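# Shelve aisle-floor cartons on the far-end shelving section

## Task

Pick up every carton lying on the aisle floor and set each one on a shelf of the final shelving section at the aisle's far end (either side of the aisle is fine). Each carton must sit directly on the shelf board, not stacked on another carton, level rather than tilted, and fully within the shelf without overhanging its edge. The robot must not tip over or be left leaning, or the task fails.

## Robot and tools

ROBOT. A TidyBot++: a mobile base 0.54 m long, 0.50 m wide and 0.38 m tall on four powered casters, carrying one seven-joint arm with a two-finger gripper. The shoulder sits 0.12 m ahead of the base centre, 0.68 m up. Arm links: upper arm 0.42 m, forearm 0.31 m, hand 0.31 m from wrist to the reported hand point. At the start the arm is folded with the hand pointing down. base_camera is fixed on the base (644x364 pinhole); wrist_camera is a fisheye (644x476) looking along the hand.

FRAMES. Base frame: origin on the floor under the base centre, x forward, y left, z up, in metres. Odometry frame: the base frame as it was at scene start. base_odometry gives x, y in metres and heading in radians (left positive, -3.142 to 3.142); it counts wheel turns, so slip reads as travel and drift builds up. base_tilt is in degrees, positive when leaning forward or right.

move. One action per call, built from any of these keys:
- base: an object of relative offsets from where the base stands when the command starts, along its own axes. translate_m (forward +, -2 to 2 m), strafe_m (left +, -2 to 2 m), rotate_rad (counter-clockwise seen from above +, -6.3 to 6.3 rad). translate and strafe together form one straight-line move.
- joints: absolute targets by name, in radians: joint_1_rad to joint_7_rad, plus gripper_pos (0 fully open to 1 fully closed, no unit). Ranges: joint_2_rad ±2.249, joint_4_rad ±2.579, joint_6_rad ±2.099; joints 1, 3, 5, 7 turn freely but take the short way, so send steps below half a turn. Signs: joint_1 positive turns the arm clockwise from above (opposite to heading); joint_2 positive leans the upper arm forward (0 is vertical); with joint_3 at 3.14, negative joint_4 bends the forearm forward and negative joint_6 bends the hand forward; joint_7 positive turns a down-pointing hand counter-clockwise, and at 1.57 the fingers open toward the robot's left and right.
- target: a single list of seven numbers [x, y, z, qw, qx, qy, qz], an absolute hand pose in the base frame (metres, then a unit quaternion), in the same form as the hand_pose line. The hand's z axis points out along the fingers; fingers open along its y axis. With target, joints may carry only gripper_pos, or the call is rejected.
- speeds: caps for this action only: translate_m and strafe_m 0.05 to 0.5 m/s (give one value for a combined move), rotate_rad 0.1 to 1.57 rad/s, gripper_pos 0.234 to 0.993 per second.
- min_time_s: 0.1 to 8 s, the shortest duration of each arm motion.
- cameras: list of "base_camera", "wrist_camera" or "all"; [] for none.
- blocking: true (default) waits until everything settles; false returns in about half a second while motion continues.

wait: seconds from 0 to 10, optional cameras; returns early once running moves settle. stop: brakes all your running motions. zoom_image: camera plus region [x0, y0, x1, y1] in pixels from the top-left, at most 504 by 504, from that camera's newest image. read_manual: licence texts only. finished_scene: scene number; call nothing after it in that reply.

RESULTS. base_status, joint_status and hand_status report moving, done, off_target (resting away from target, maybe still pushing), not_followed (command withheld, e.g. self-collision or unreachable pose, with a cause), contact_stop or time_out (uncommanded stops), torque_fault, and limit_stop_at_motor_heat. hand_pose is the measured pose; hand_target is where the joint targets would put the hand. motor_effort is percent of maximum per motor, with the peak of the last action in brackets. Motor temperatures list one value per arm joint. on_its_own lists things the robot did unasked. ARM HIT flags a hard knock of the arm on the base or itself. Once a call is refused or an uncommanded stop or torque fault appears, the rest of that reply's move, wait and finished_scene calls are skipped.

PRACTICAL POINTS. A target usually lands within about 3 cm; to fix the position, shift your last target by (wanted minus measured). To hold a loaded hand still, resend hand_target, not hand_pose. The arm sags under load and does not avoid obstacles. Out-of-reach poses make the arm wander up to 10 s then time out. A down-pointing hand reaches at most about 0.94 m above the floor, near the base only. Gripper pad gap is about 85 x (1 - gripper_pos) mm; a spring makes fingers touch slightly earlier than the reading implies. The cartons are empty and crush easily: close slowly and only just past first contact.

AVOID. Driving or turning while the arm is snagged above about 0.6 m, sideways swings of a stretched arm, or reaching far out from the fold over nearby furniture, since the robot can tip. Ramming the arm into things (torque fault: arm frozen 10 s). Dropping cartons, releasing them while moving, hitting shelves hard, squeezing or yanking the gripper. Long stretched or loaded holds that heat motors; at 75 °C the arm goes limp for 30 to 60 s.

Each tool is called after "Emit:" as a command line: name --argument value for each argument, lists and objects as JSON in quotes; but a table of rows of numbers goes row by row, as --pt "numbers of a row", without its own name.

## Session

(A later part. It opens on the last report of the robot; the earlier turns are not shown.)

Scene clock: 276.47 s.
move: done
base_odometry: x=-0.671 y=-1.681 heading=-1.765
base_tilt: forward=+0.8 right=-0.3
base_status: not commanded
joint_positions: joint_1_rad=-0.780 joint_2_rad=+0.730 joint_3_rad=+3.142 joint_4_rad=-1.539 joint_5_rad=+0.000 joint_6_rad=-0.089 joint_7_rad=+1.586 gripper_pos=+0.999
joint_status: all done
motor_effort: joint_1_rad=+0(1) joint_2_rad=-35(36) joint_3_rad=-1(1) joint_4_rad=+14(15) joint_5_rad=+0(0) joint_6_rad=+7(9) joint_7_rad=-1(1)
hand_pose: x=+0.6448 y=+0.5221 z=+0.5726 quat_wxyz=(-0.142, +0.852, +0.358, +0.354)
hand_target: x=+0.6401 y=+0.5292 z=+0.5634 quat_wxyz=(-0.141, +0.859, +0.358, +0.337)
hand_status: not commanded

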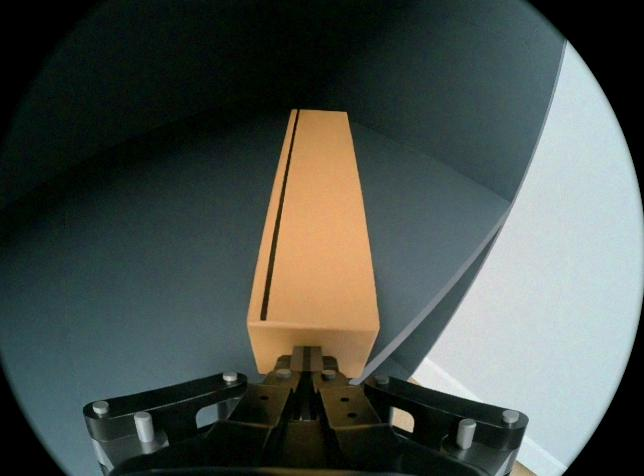

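Emit:
move --joints '{"joint_2_rad": 0.888, "joint_4_rad": -1.179, "joint_6_rad": -0.306}' --min_time_s 2 --cameras '["wrist_camera"]'

Scene clock: 281.40 s.
move: done
base_odometry: x=-0.671 y=-1.681 heading=-1.765
base_tilt: forward=+0.9 right=-0.3
base_status: not commanded
joint_positions: joint_1_rad=-0.780 joint_2_rad=+0.864 joint_3_rad=+3.142 joint_4_rad=-1.215 joint_5_rad=+0.000 joint_6_rad=-0.257 joint_7_rad=+1.586 gripper_pos=+0.999
joint_status: all done
motor_effort: joint_1_rad=-1(2) joint_2_rad=-40(40) joint_3_rad=-1(1) joint_4_rad=+16(17) joint_5_rad=+0(1) joint_6_rad=+8(9) joint_7_rad=-1(1)
hand_pose: x=+0.7005 y=+0.5772 z=+0.5868 quat_wxyz=(-0.146, +0.848, +0.356, +0.364)
hand_target: x=+0.6940 y=+0.5836 z=+0.5738 quat_wxyz=(-0.145, +0.856, +0.357, +0.346)
hand_status: not commanded

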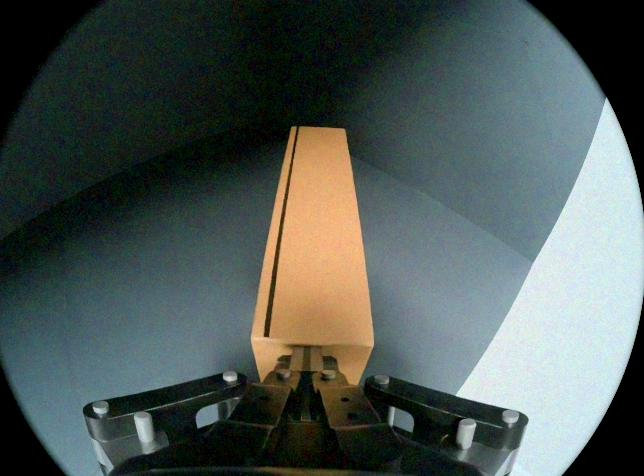

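Emit:
move --joints '{"joint_2_rad": 0.41, "joint_4_rad": -2.10, "joint_6_rad": 0.20}' --min_time_s 1.5 --cameras '["wrist_camera"]'

Emit:
zoom_image --camera "wrist_camera" --region '[230, 100, 480, 300]'

Scene clock: 288.47 s.
move: done
base_odometry: x=-0.671 y=-1.681 heading=-1.765
base_tilt: forward=+0.8 right=-0.3
base_status: not commanded
joint_positions: joint_1_rad=-0.780 joint_2_rad=+0.433 joint_3_rad=+3.142 joint_4_rad=-2.070 joint_5_rad=+0.000 joint_6_rad=+0.143 joint_7_rad=+1.586 gripper_pos=+0.999
joint_status: all done
motor_effort: joint_1_rad=+0(1) joint_2_rad=-25(40) joint_3_rad=-1(1) joint_4_rad=+12(16) joint_5_rad=+0(1) joint_6_rad=+7(9) joint_7_rad=-1(1)
hand_pose: x=+0.5327 y=+0.4112 z=+0.5907 quat_wxyz=(-0.142, +0.852, +0.358, +0.354)
hand_target: x=+0.5280 y=+0.4160 z=+0.6043 quat_wxyz=(-0.156, +0.844, +0.352, +0.373)
hand_status: not commanded

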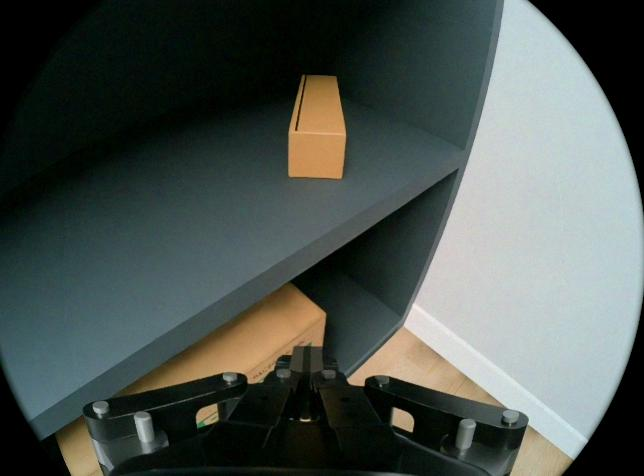

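Scaled by 2.016.

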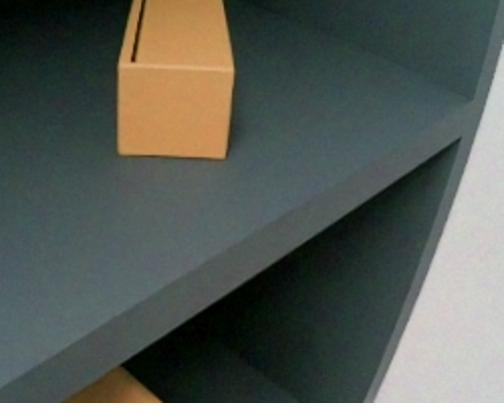

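Emit:
move --base '{"translate_m": -1.15, "strafe_m": 0.06}' --joints '{"joint_1_rad": -0.3, "joint_2_rad": 0.2, "joint_4_rad": -2.3, "joint_6_rad": 0.3, "gripper_pos": 0.0}' --min_time_s 1.5 --cameras '["base_camera"]'

Scene clock: 301.27 s.
move: done
base_odometry: x=-0.390 y=-0.564 heading=-1.764
base_tilt: forward=+0.8 right=-0.3
base_status: done
joint_positions: joint_1_rad=-0.310 joint_2_rad=+0.212 joint_3_rad=+3.142 joint_4_rad=-2.274 joint_5_rad=+0.000 joint_6_rad=+0.245 joint_7_rad=+1.586 gripper_pos=+0.002
joint_status: all done
motor_effort: joint_1_rad=-1(2) joint_2_rad=-18(26) joint_3_rad=-1(2) joint_4_rad=+13(14) joint_5_rad=+0(1) joint_6_rad=+8(9) joint_7_rad=-1(2)
hand_pose: x=+0.6177 y=+0.1612 z=+0.6508 quat_wxyz=(-0.064, +0.888, +0.146, +0.431)
hand_target: x=+0.6184 y=+0.1567 z=+0.6591 quat_wxyz=(-0.068, +0.881, +0.133, +0.448)
hand_status: not commanded

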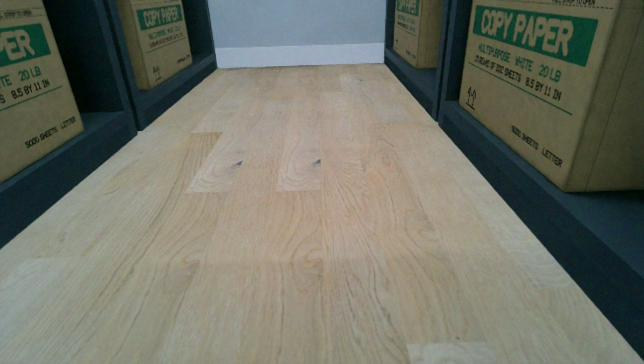

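Emit:
move --base '{"translate_m": -0.264, "strafe_m": 0.132, "rotate_rad": 0.019}' --joints '{"joint_1_rad": -0.42, "joint_2_rad": 1.622, "joint_3_rad": 3.14, "joint_4_rad": -1.755, "joint_5_rad": 0.0, "joint_6_rad": 1.10, "joint_7_rad": 1.57}' --min_time_s 1.8 --cameras '["all"]'

Scene clock: 307.67 s.
move: done
base_odometry: x=-0.210 y=-0.330 heading=-1.745
base_tilt: forward=+0.8 right=-0.3
base_status: done
joint_positions: joint_1_rad=-0.407 joint_2_rad=+1.606 joint_3_rad=+3.142 joint_4_rad=-1.778 joint_5_rad=+0.000 joint_6_rad=+1.044 joint_7_rad=+1.586 gripper_pos=+0.002
joint_status: all done
motor_effort: joint_1_rad=-1(3) joint_2_rad=-32(36) joint_3_rad=-1(3) joint_4_rad=+0(13) joint_5_rad=+0(2) joint_6_rad=+7(9) joint_7_rad=-1(2)
hand_pose: x=+0.6403 y=+0.2259 z=+0.1449 quat_wxyz=(-0.076, +0.901, +0.193, +0.382)
hand_target: x=+0.6511 y=+0.2400 z=+0.1526 quat_wxyz=(-0.088, +0.888, +0.189, +0.410)
hand_status: not commanded
pictures: base_camera, wrist_camera

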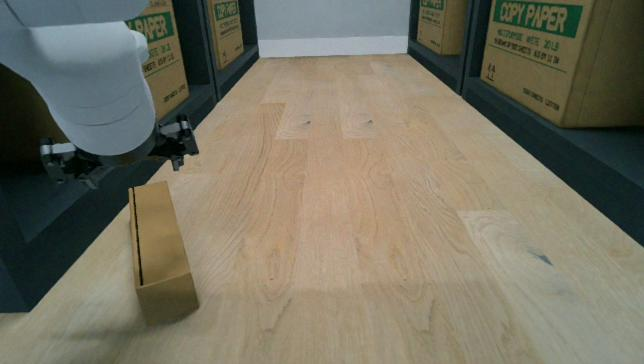

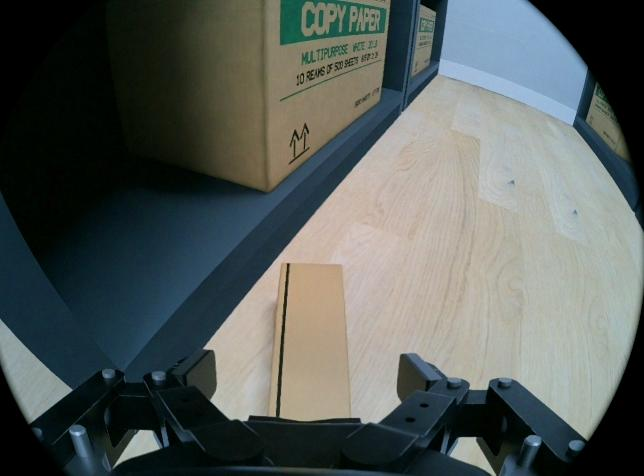

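Emit:
move --joints '{"joint_2_rad": 1.883, "joint_4_rad": -1.533, "joint_6_rad": 1.112}' --min_time_s 1.3 --cameras '["wrist_camera"]'

Emit:
move --joints '{"gripper_pos": 0.27}' --speeds '{"gripper_pos": 0.3}'

Emit:
move --joints '{"gripper_pos": 0.31}' --speeds '{"gripper_pos": 0.234}'

Emit:
move --joints '{"gripper_pos": 0.33}' --speeds '{"gripper_pos": 0.234}' --cameras '["wrist_camera"]'

Scene clock: 323.33 s.
move: done
base_odometry: x=-0.210 y=-0.330 heading=-1.745
base_tilt: forward=+0.8 right=-0.3
base_status: not commanded
joint_positions: joint_1_rad=-0.407 joint_2_rad=+1.869 joint_3_rad=+3.142 joint_4_rad=-1.554 joint_5_rad=+0.000 joint_6_rad=+1.058 joint_7_rad=+1.586 gripper_pos=+0.002
joint_status: all done
motor_effort: joint_1_rad=+0(1) joint_2_rad=-30(33) joint_3_rad=-1(1) joint_4_rad=+0(1) joint_5_rad=+0(1) joint_6_rad=+7(9) joint_7_rad=-1(1)
hand_pose: x=+0.6083 y=+0.2121 z=+0.0342 quat_wxyz=(-0.074, +0.905, +0.194, +0.372)
hand_target: x=+0.6172 y=+0.2247 z=+0.0417 quat_wxyz=(-0.086, +0.894, +0.190, +0.398)
hand_status: not commanded

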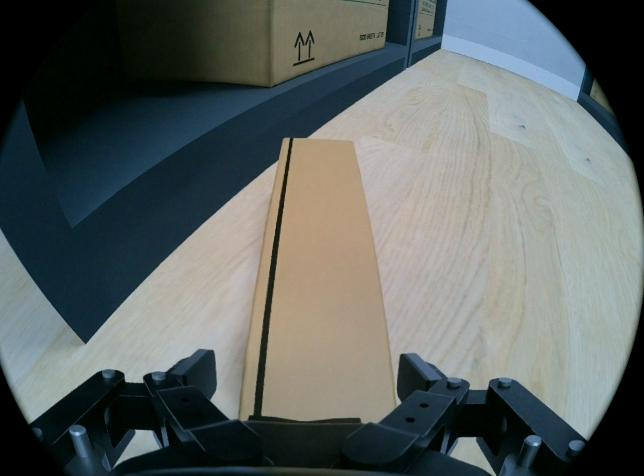

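Scene clock: 324.83 s.
move: done
base_odometry: x=-0.210 y=-0.330 heading=-1.745
base_tilt: forward=+0.8 right=-0.3
base_status: not commanded
joint_positions: joint_1_rad=-0.407 joint_2_rad=+1.869 joint_3_rad=+3.142 joint_4_rad=-1.554 joint_5_rad=+0.000 joint_6_rad=+1.058 joint_7_rad=+1.586 gripper_pos=+0.272
joint_status: all done
motor_effort: joint_1_rad=+0(2) joint_2_rad=-30(31) joint_3_rad=-1(1) joint_4_rad=+0(1) joint_5_rad=+0(1) joint_6_rad=+8(8) joint_7_rad=-1(2)
hand_pose: x=+0.6083 y=+0.2121 z=+0.0342 quat_wxyz=(-0.074, +0.905, +0.194, +0.372)
hand_target: x=+0.6172 y=+0.2247 z=+0.0417 quat_wxyz=(-0.086, +0.894, +0.190, +0.398)
hand_status: not commanded
pictures: none

Scene clock: 325.60 s.
move: done
base_odometry: x=-0.210 y=-0.330 heading=-1.745
base_tilt: forward=+0.8 right=-0.3
base_status: not commanded
joint_positions: joint_1_rad=-0.407 joint_2_rad=+1.869 joint_3_rad=+3.142 joint_4_rad=-1.554 joint_5_rad=+0.000 joint_6_rad=+1.059 joint_7_rad=+1.586 gripper_pos=+0.311
joint_status: all done
motor_effort: joint_1_rad=-1(1) joint_2_rad=-30(30) joint_3_rad=-1(1) joint_4_rad=+0(1) joint_5_rad=-1(1) joint_6_rad=+8(8) joint_7_rad=-1(1)
hand_pose: x=+0.6083 y=+0.2121 z=+0.0343 quat_wxyz=(-0.074, +0.905, +0.194, +0.372)
hand_target: x=+0.6172 y=+0.2247 z=+0.0417 quat_wxyz=(-0.086, +0.894, +0.190, +0.398)
hand_status: not commanded
pictures: none

Scene clock: 326.23 s.
move: done
base_odometry: x=-0.210 y=-0.330 heading=-1.745
base_tilt: forward=+0.8 right=-0.3
base_status: not commanded
joint_positions: joint_1_rad=-0.407 joint_2_rad=+1.869 joint_3_rad=+3.142 joint_4_rad=-1.554 joint_5_rad=+0.000 joint_6_rad=+1.059 joint_7_rad=+1.586 gripper_pos=+0.329
joint_status: all done
motor_effort: joint_1_rad=+0(1) joint_2_rad=-30(30) joint_3_rad=-1(1) joint_4_rad=+0(1) joint_5_rad=-1(1) joint_6_rad=+7(8) joint_7_rad=-1(1)
hand_pose: x=+0.6084 y=+0.2121 z=+0.0343 quat_wxyz=(-0.074, +0.905, +0.194, +0.372)
hand_target: x=+0.6172 y=+0.2247 z=+0.0417 quat_wxyz=(-0.086, +0.894, +0.190, +0.398)
hand_status: not commanded

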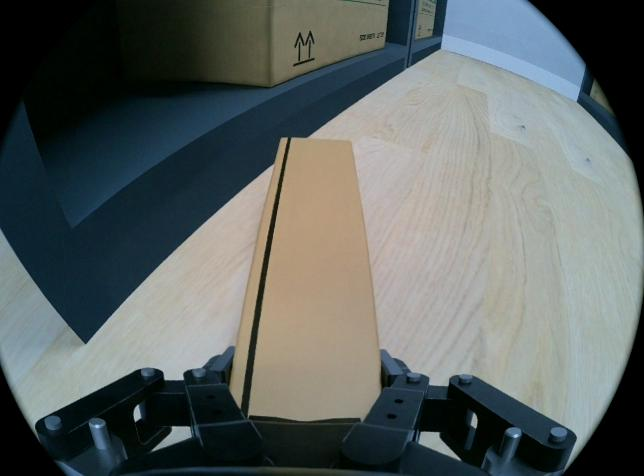

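Emit:
move --joints '{"joint_2_rad": 1.69, "joint_4_rad": -1.77, "joint_6_rad": 1.105}' --min_time_s 0.8 --cameras '["wrist_camera"]'

Emit:
move --base '{"translate_m": 1.2, "strafe_m": -0.05, "rotate_rad": -0.02}' --joints '{"joint_1_rad": 0.3, "joint_2_rad": -0.055, "joint_4_rad": -2.44, "joint_6_rad": -0.04}' --min_time_s 2.5 --cameras '["all"]'

Scene clock: 357.50 s.
move: done
base_odometry: x=-0.210 y=-0.330 heading=-1.745
base_tilt: forward=+0.8 right=-0.3
base_status: not commanded
joint_positions: joint_1_rad=-0.407 joint_2_rad=+1.707 joint_3_rad=+3.142 joint_4_rad=-1.747 joint_5_rad=+0.000 joint_6_rad=+1.059 joint_7_rad=+1.586 gripper_pos=+0.329
joint_status: all done
motor_effort: joint_1_rad=+0(1) joint_2_rad=-30(32) joint_3_rad=-1(1) joint_4_rad=+0(2) joint_5_rad=+0(1) joint_6_rad=+7(9) joint_7_rad=-1(2)
hand_pose: x=+0.6070 y=+0.2115 z=+0.0970 quat_wxyz=(-0.071, +0.910, +0.195, +0.358)
hand_target: x=+0.6110 y=+0.2220 z=+0.1134 quat_wxyz=(-0.081, +0.904, +0.192, +0.375)
hand_status: not commanded

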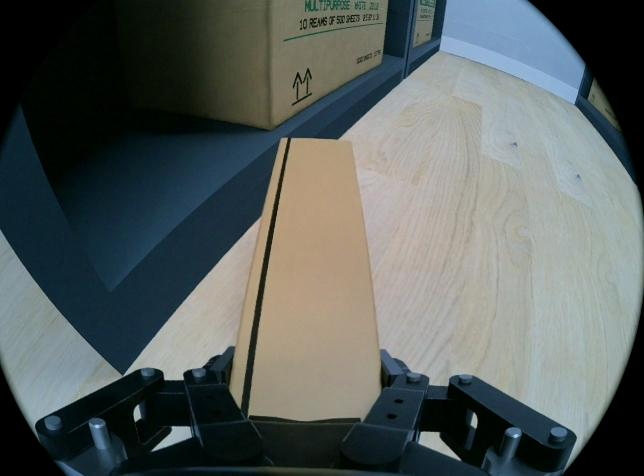

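Scene clock: 361.40 s.
move: done
base_odometry: x=-0.467 y=-1.503 heading=-1.765
base_tilt: forward=+0.8 right=-0.3
base_status: done
joint_positions: joint_1_rad=+0.286 joint_2_rad=-0.037 joint_3_rad=+3.141 joint_4_rad=-2.410 joint_5_rad=+0.000 joint_6_rad=+0.006 joint_7_rad=+1.586 gripper_pos=+0.329
joint_status: all done
motor_effort: joint_1_rad=-1(4) joint_2_rad=-12(35) joint_3_rad=+0(2) joint_4_rad=+14(15) joint_5_rad=+0(1) joint_6_rad=+8(9) joint_7_rad=-1(2)
hand_pose: x=+0.5228 y=-0.1174 z=+0.6536 quat_wxyz=(+0.057, +0.918, -0.125, +0.373)
hand_target: x=+0.4989 y=-0.1155 z=+0.6386 quat_wxyz=(+0.052, +0.926, -0.140, +0.347)
hand_status: not commanded
pictures: base_camera, wrist_camera

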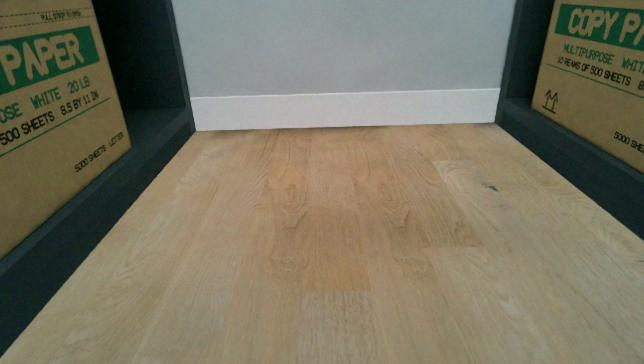

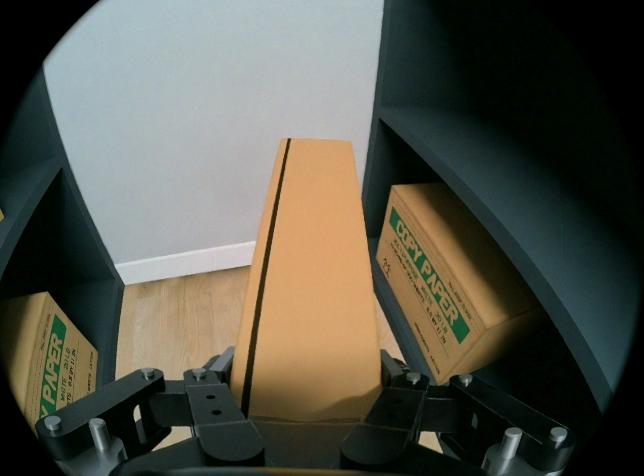

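Emit:
move --joints '{"joint_1_rad": 0.797, "joint_2_rad": 0.888, "joint_4_rad": -1.045, "joint_6_rad": -0.456}' --min_time_s 2.5 --cameras '["wrist_camera"]'

Scene clock: 374.70 s.
move: done
base_odometry: x=-0.467 y=-1.503 heading=-1.765
base_tilt: forward=+0.9 right=-0.3
base_status: not commanded
joint_positions: joint_1_rad=+0.789 joint_2_rad=+0.872 joint_3_rad=+3.141 joint_4_rad=-1.086 joint_5_rad=+0.000 joint_6_rad=-0.408 joint_7_rad=+1.586 gripper_pos=+0.329
joint_status: all done
motor_effort: joint_1_rad=+1(2) joint_2_rad=-40(43) joint_3_rad=-1(2) joint_4_rad=+17(18) joint_5_rad=+0(1) joint_6_rad=+8(9) joint_7_rad=-1(1)
hand_pose: x=+0.7058 y=-0.5885 z=+0.6114 quat_wxyz=(+0.148, +0.857, -0.349, +0.348)
hand_target: x=+0.7029 y=-0.5943 z=+0.6087 quat_wxyz=(+0.142, +0.857, -0.361, +0.339)
hand_status: not commanded

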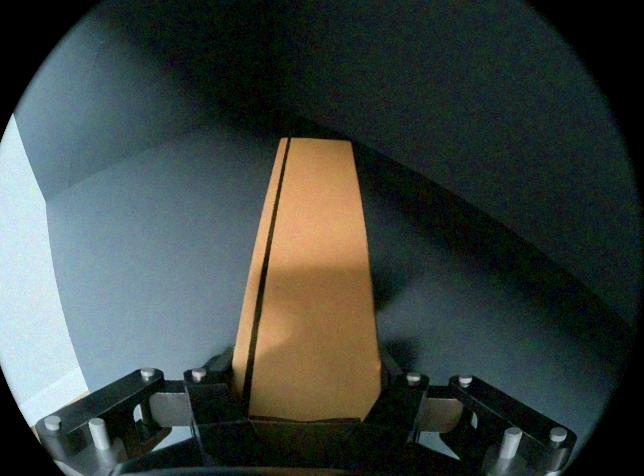

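Emit:
move --joints '{"joint_2_rad": 0.944, "joint_4_rad": -1.163, "joint_6_rad": -0.258}' --min_time_s 1.8 --cameras '["wrist_camera"]'

Scene clock: 381.30 s.
move: done
base_odometry: x=-0.467 y=-1.503 heading=-1.765
base_tilt: forward=+0.8 right=-0.3
base_status: not commanded
joint_positions: joint_1_rad=+0.789 joint_2_rad=+0.921 joint_3_rad=+3.141 joint_4_rad=-1.131 joint_5_rad=+0.000 joint_6_rad=-0.315 joint_7_rad=+1.586 gripper_pos=+0.329
joint_status: all done
motor_effort: joint_1_rad=+0(1) joint_2_rad=-41(42) joint_3_rad=-1(2) joint_4_rad=+16(18) joint_5_rad=+0(1) joint_6_rad=+8(9) joint_7_rad=-1(1)
hand_pose: x=+0.7059 y=-0.5890 z=+0.5687 quat_wxyz=(+0.148, +0.857, -0.349, +0.348)
hand_target: x=+0.7001 y=-0.5915 z=+0.5460 quat_wxyz=(+0.146, +0.853, -0.359, +0.349)
hand_status: not commanded

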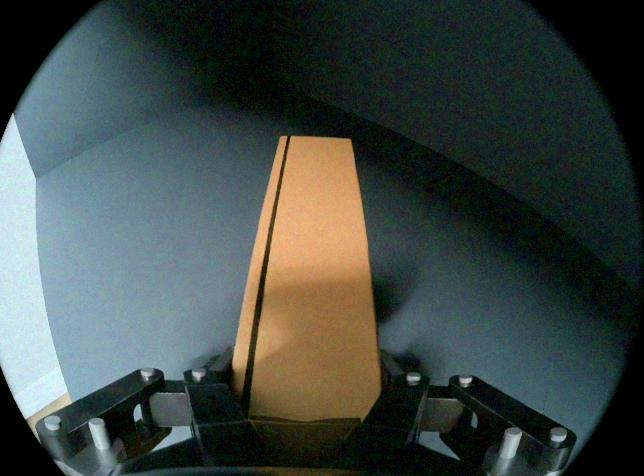

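Emit:
move --joints '{"gripper_pos": 0.15}' --speeds '{"gripper_pos": 0.25}' --cameras '["wrist_camera"]'

Emit:
move --joints '{"joint_2_rad": 0.41, "joint_4_rad": -2.10, "joint_6_rad": 0.20, "gripper_pos": 0.05}' --min_time_s 1.8 --cameras '["wrist_camera"]'

Emit:
zoom_image --camera "wrist_camera" --region '[150, 50, 450, 350]'

Scene clock: 386.80 s.
move: done
base_odometry: x=-0.467 y=-1.503 heading=-1.765
base_tilt: forward=+0.8 right=-0.3
base_status: not commanded
joint_positions: joint_1_rad=+0.789 joint_2_rad=+0.921 joint_3_rad=+3.141 joint_4_rad=-1.131 joint_5_rad=+0.000 joint_6_rad=-0.313 joint_7_rad=+1.586 gripper_pos=+0.154
joint_status: all done
motor_effort: joint_1_rad=-1(2) joint_2_rad=-41(42) joint_3_rad=-1(1) joint_4_rad=+16(17) joint_5_rad=+0(0) joint_6_rad=+7(8) joint_7_rad=+0(2)
hand_pose: x=+0.7063 y=-0.5894 z=+0.5692 quat_wxyz=(+0.148, +0.857, -0.349, +0.349)
hand_target: x=+0.7001 y=-0.5915 z=+0.5460 quat_wxyz=(+0.146, +0.853, -0.359, +0.349)
hand_status: not commanded

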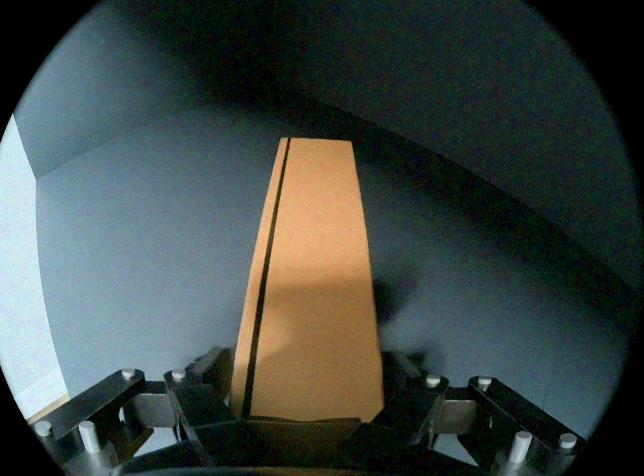

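Scene clock: 389.03 s.
move: done
base_odometry: x=-0.467 y=-1.503 heading=-1.765
base_tilt: forward=+0.8 right=-0.3
base_status: not commanded
joint_positions: joint_1_rad=+0.789 joint_2_rad=+0.433 joint_3_rad=+3.141 joint_4_rad=-2.070 joint_5_rad=+0.000 joint_6_rad=+0.143 joint_7_rad=+1.586 gripper_pos=+0.053
joint_status: all done
motor_effort: joint_1_rad=+0(1) joint_2_rad=-25(40) joint_3_rad=-1(1) joint_4_rad=+12(16) joint_5_rad=+0(1) joint_6_rad=+8(8) joint_7_rad=+0(1)
hand_pose: x=+0.5308 y=-0.4127 z=+0.5903 quat_wxyz=(+0.149, +0.856, -0.349, +0.350)
hand_target: x=+0.5283 y=-0.4157 z=+0.6043 quat_wxyz=(+0.156, +0.843, -0.355, +0.373)
hand_status: not commanded

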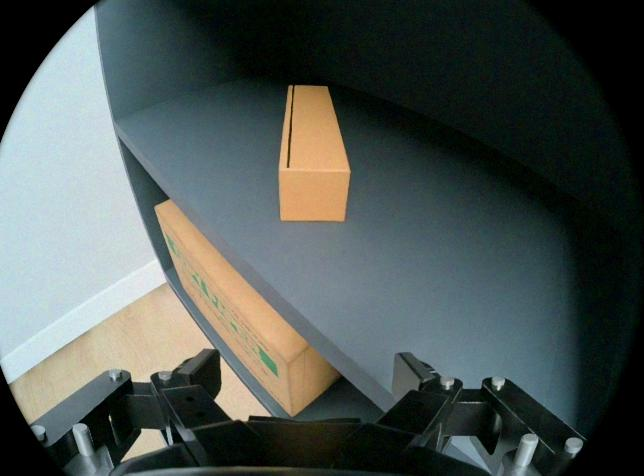

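Scaled by 1.680.

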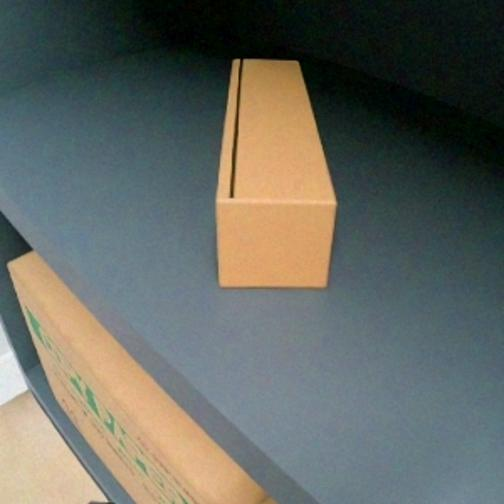

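Emit:
finished_scene --scene 2

The scene is finished: the task was done.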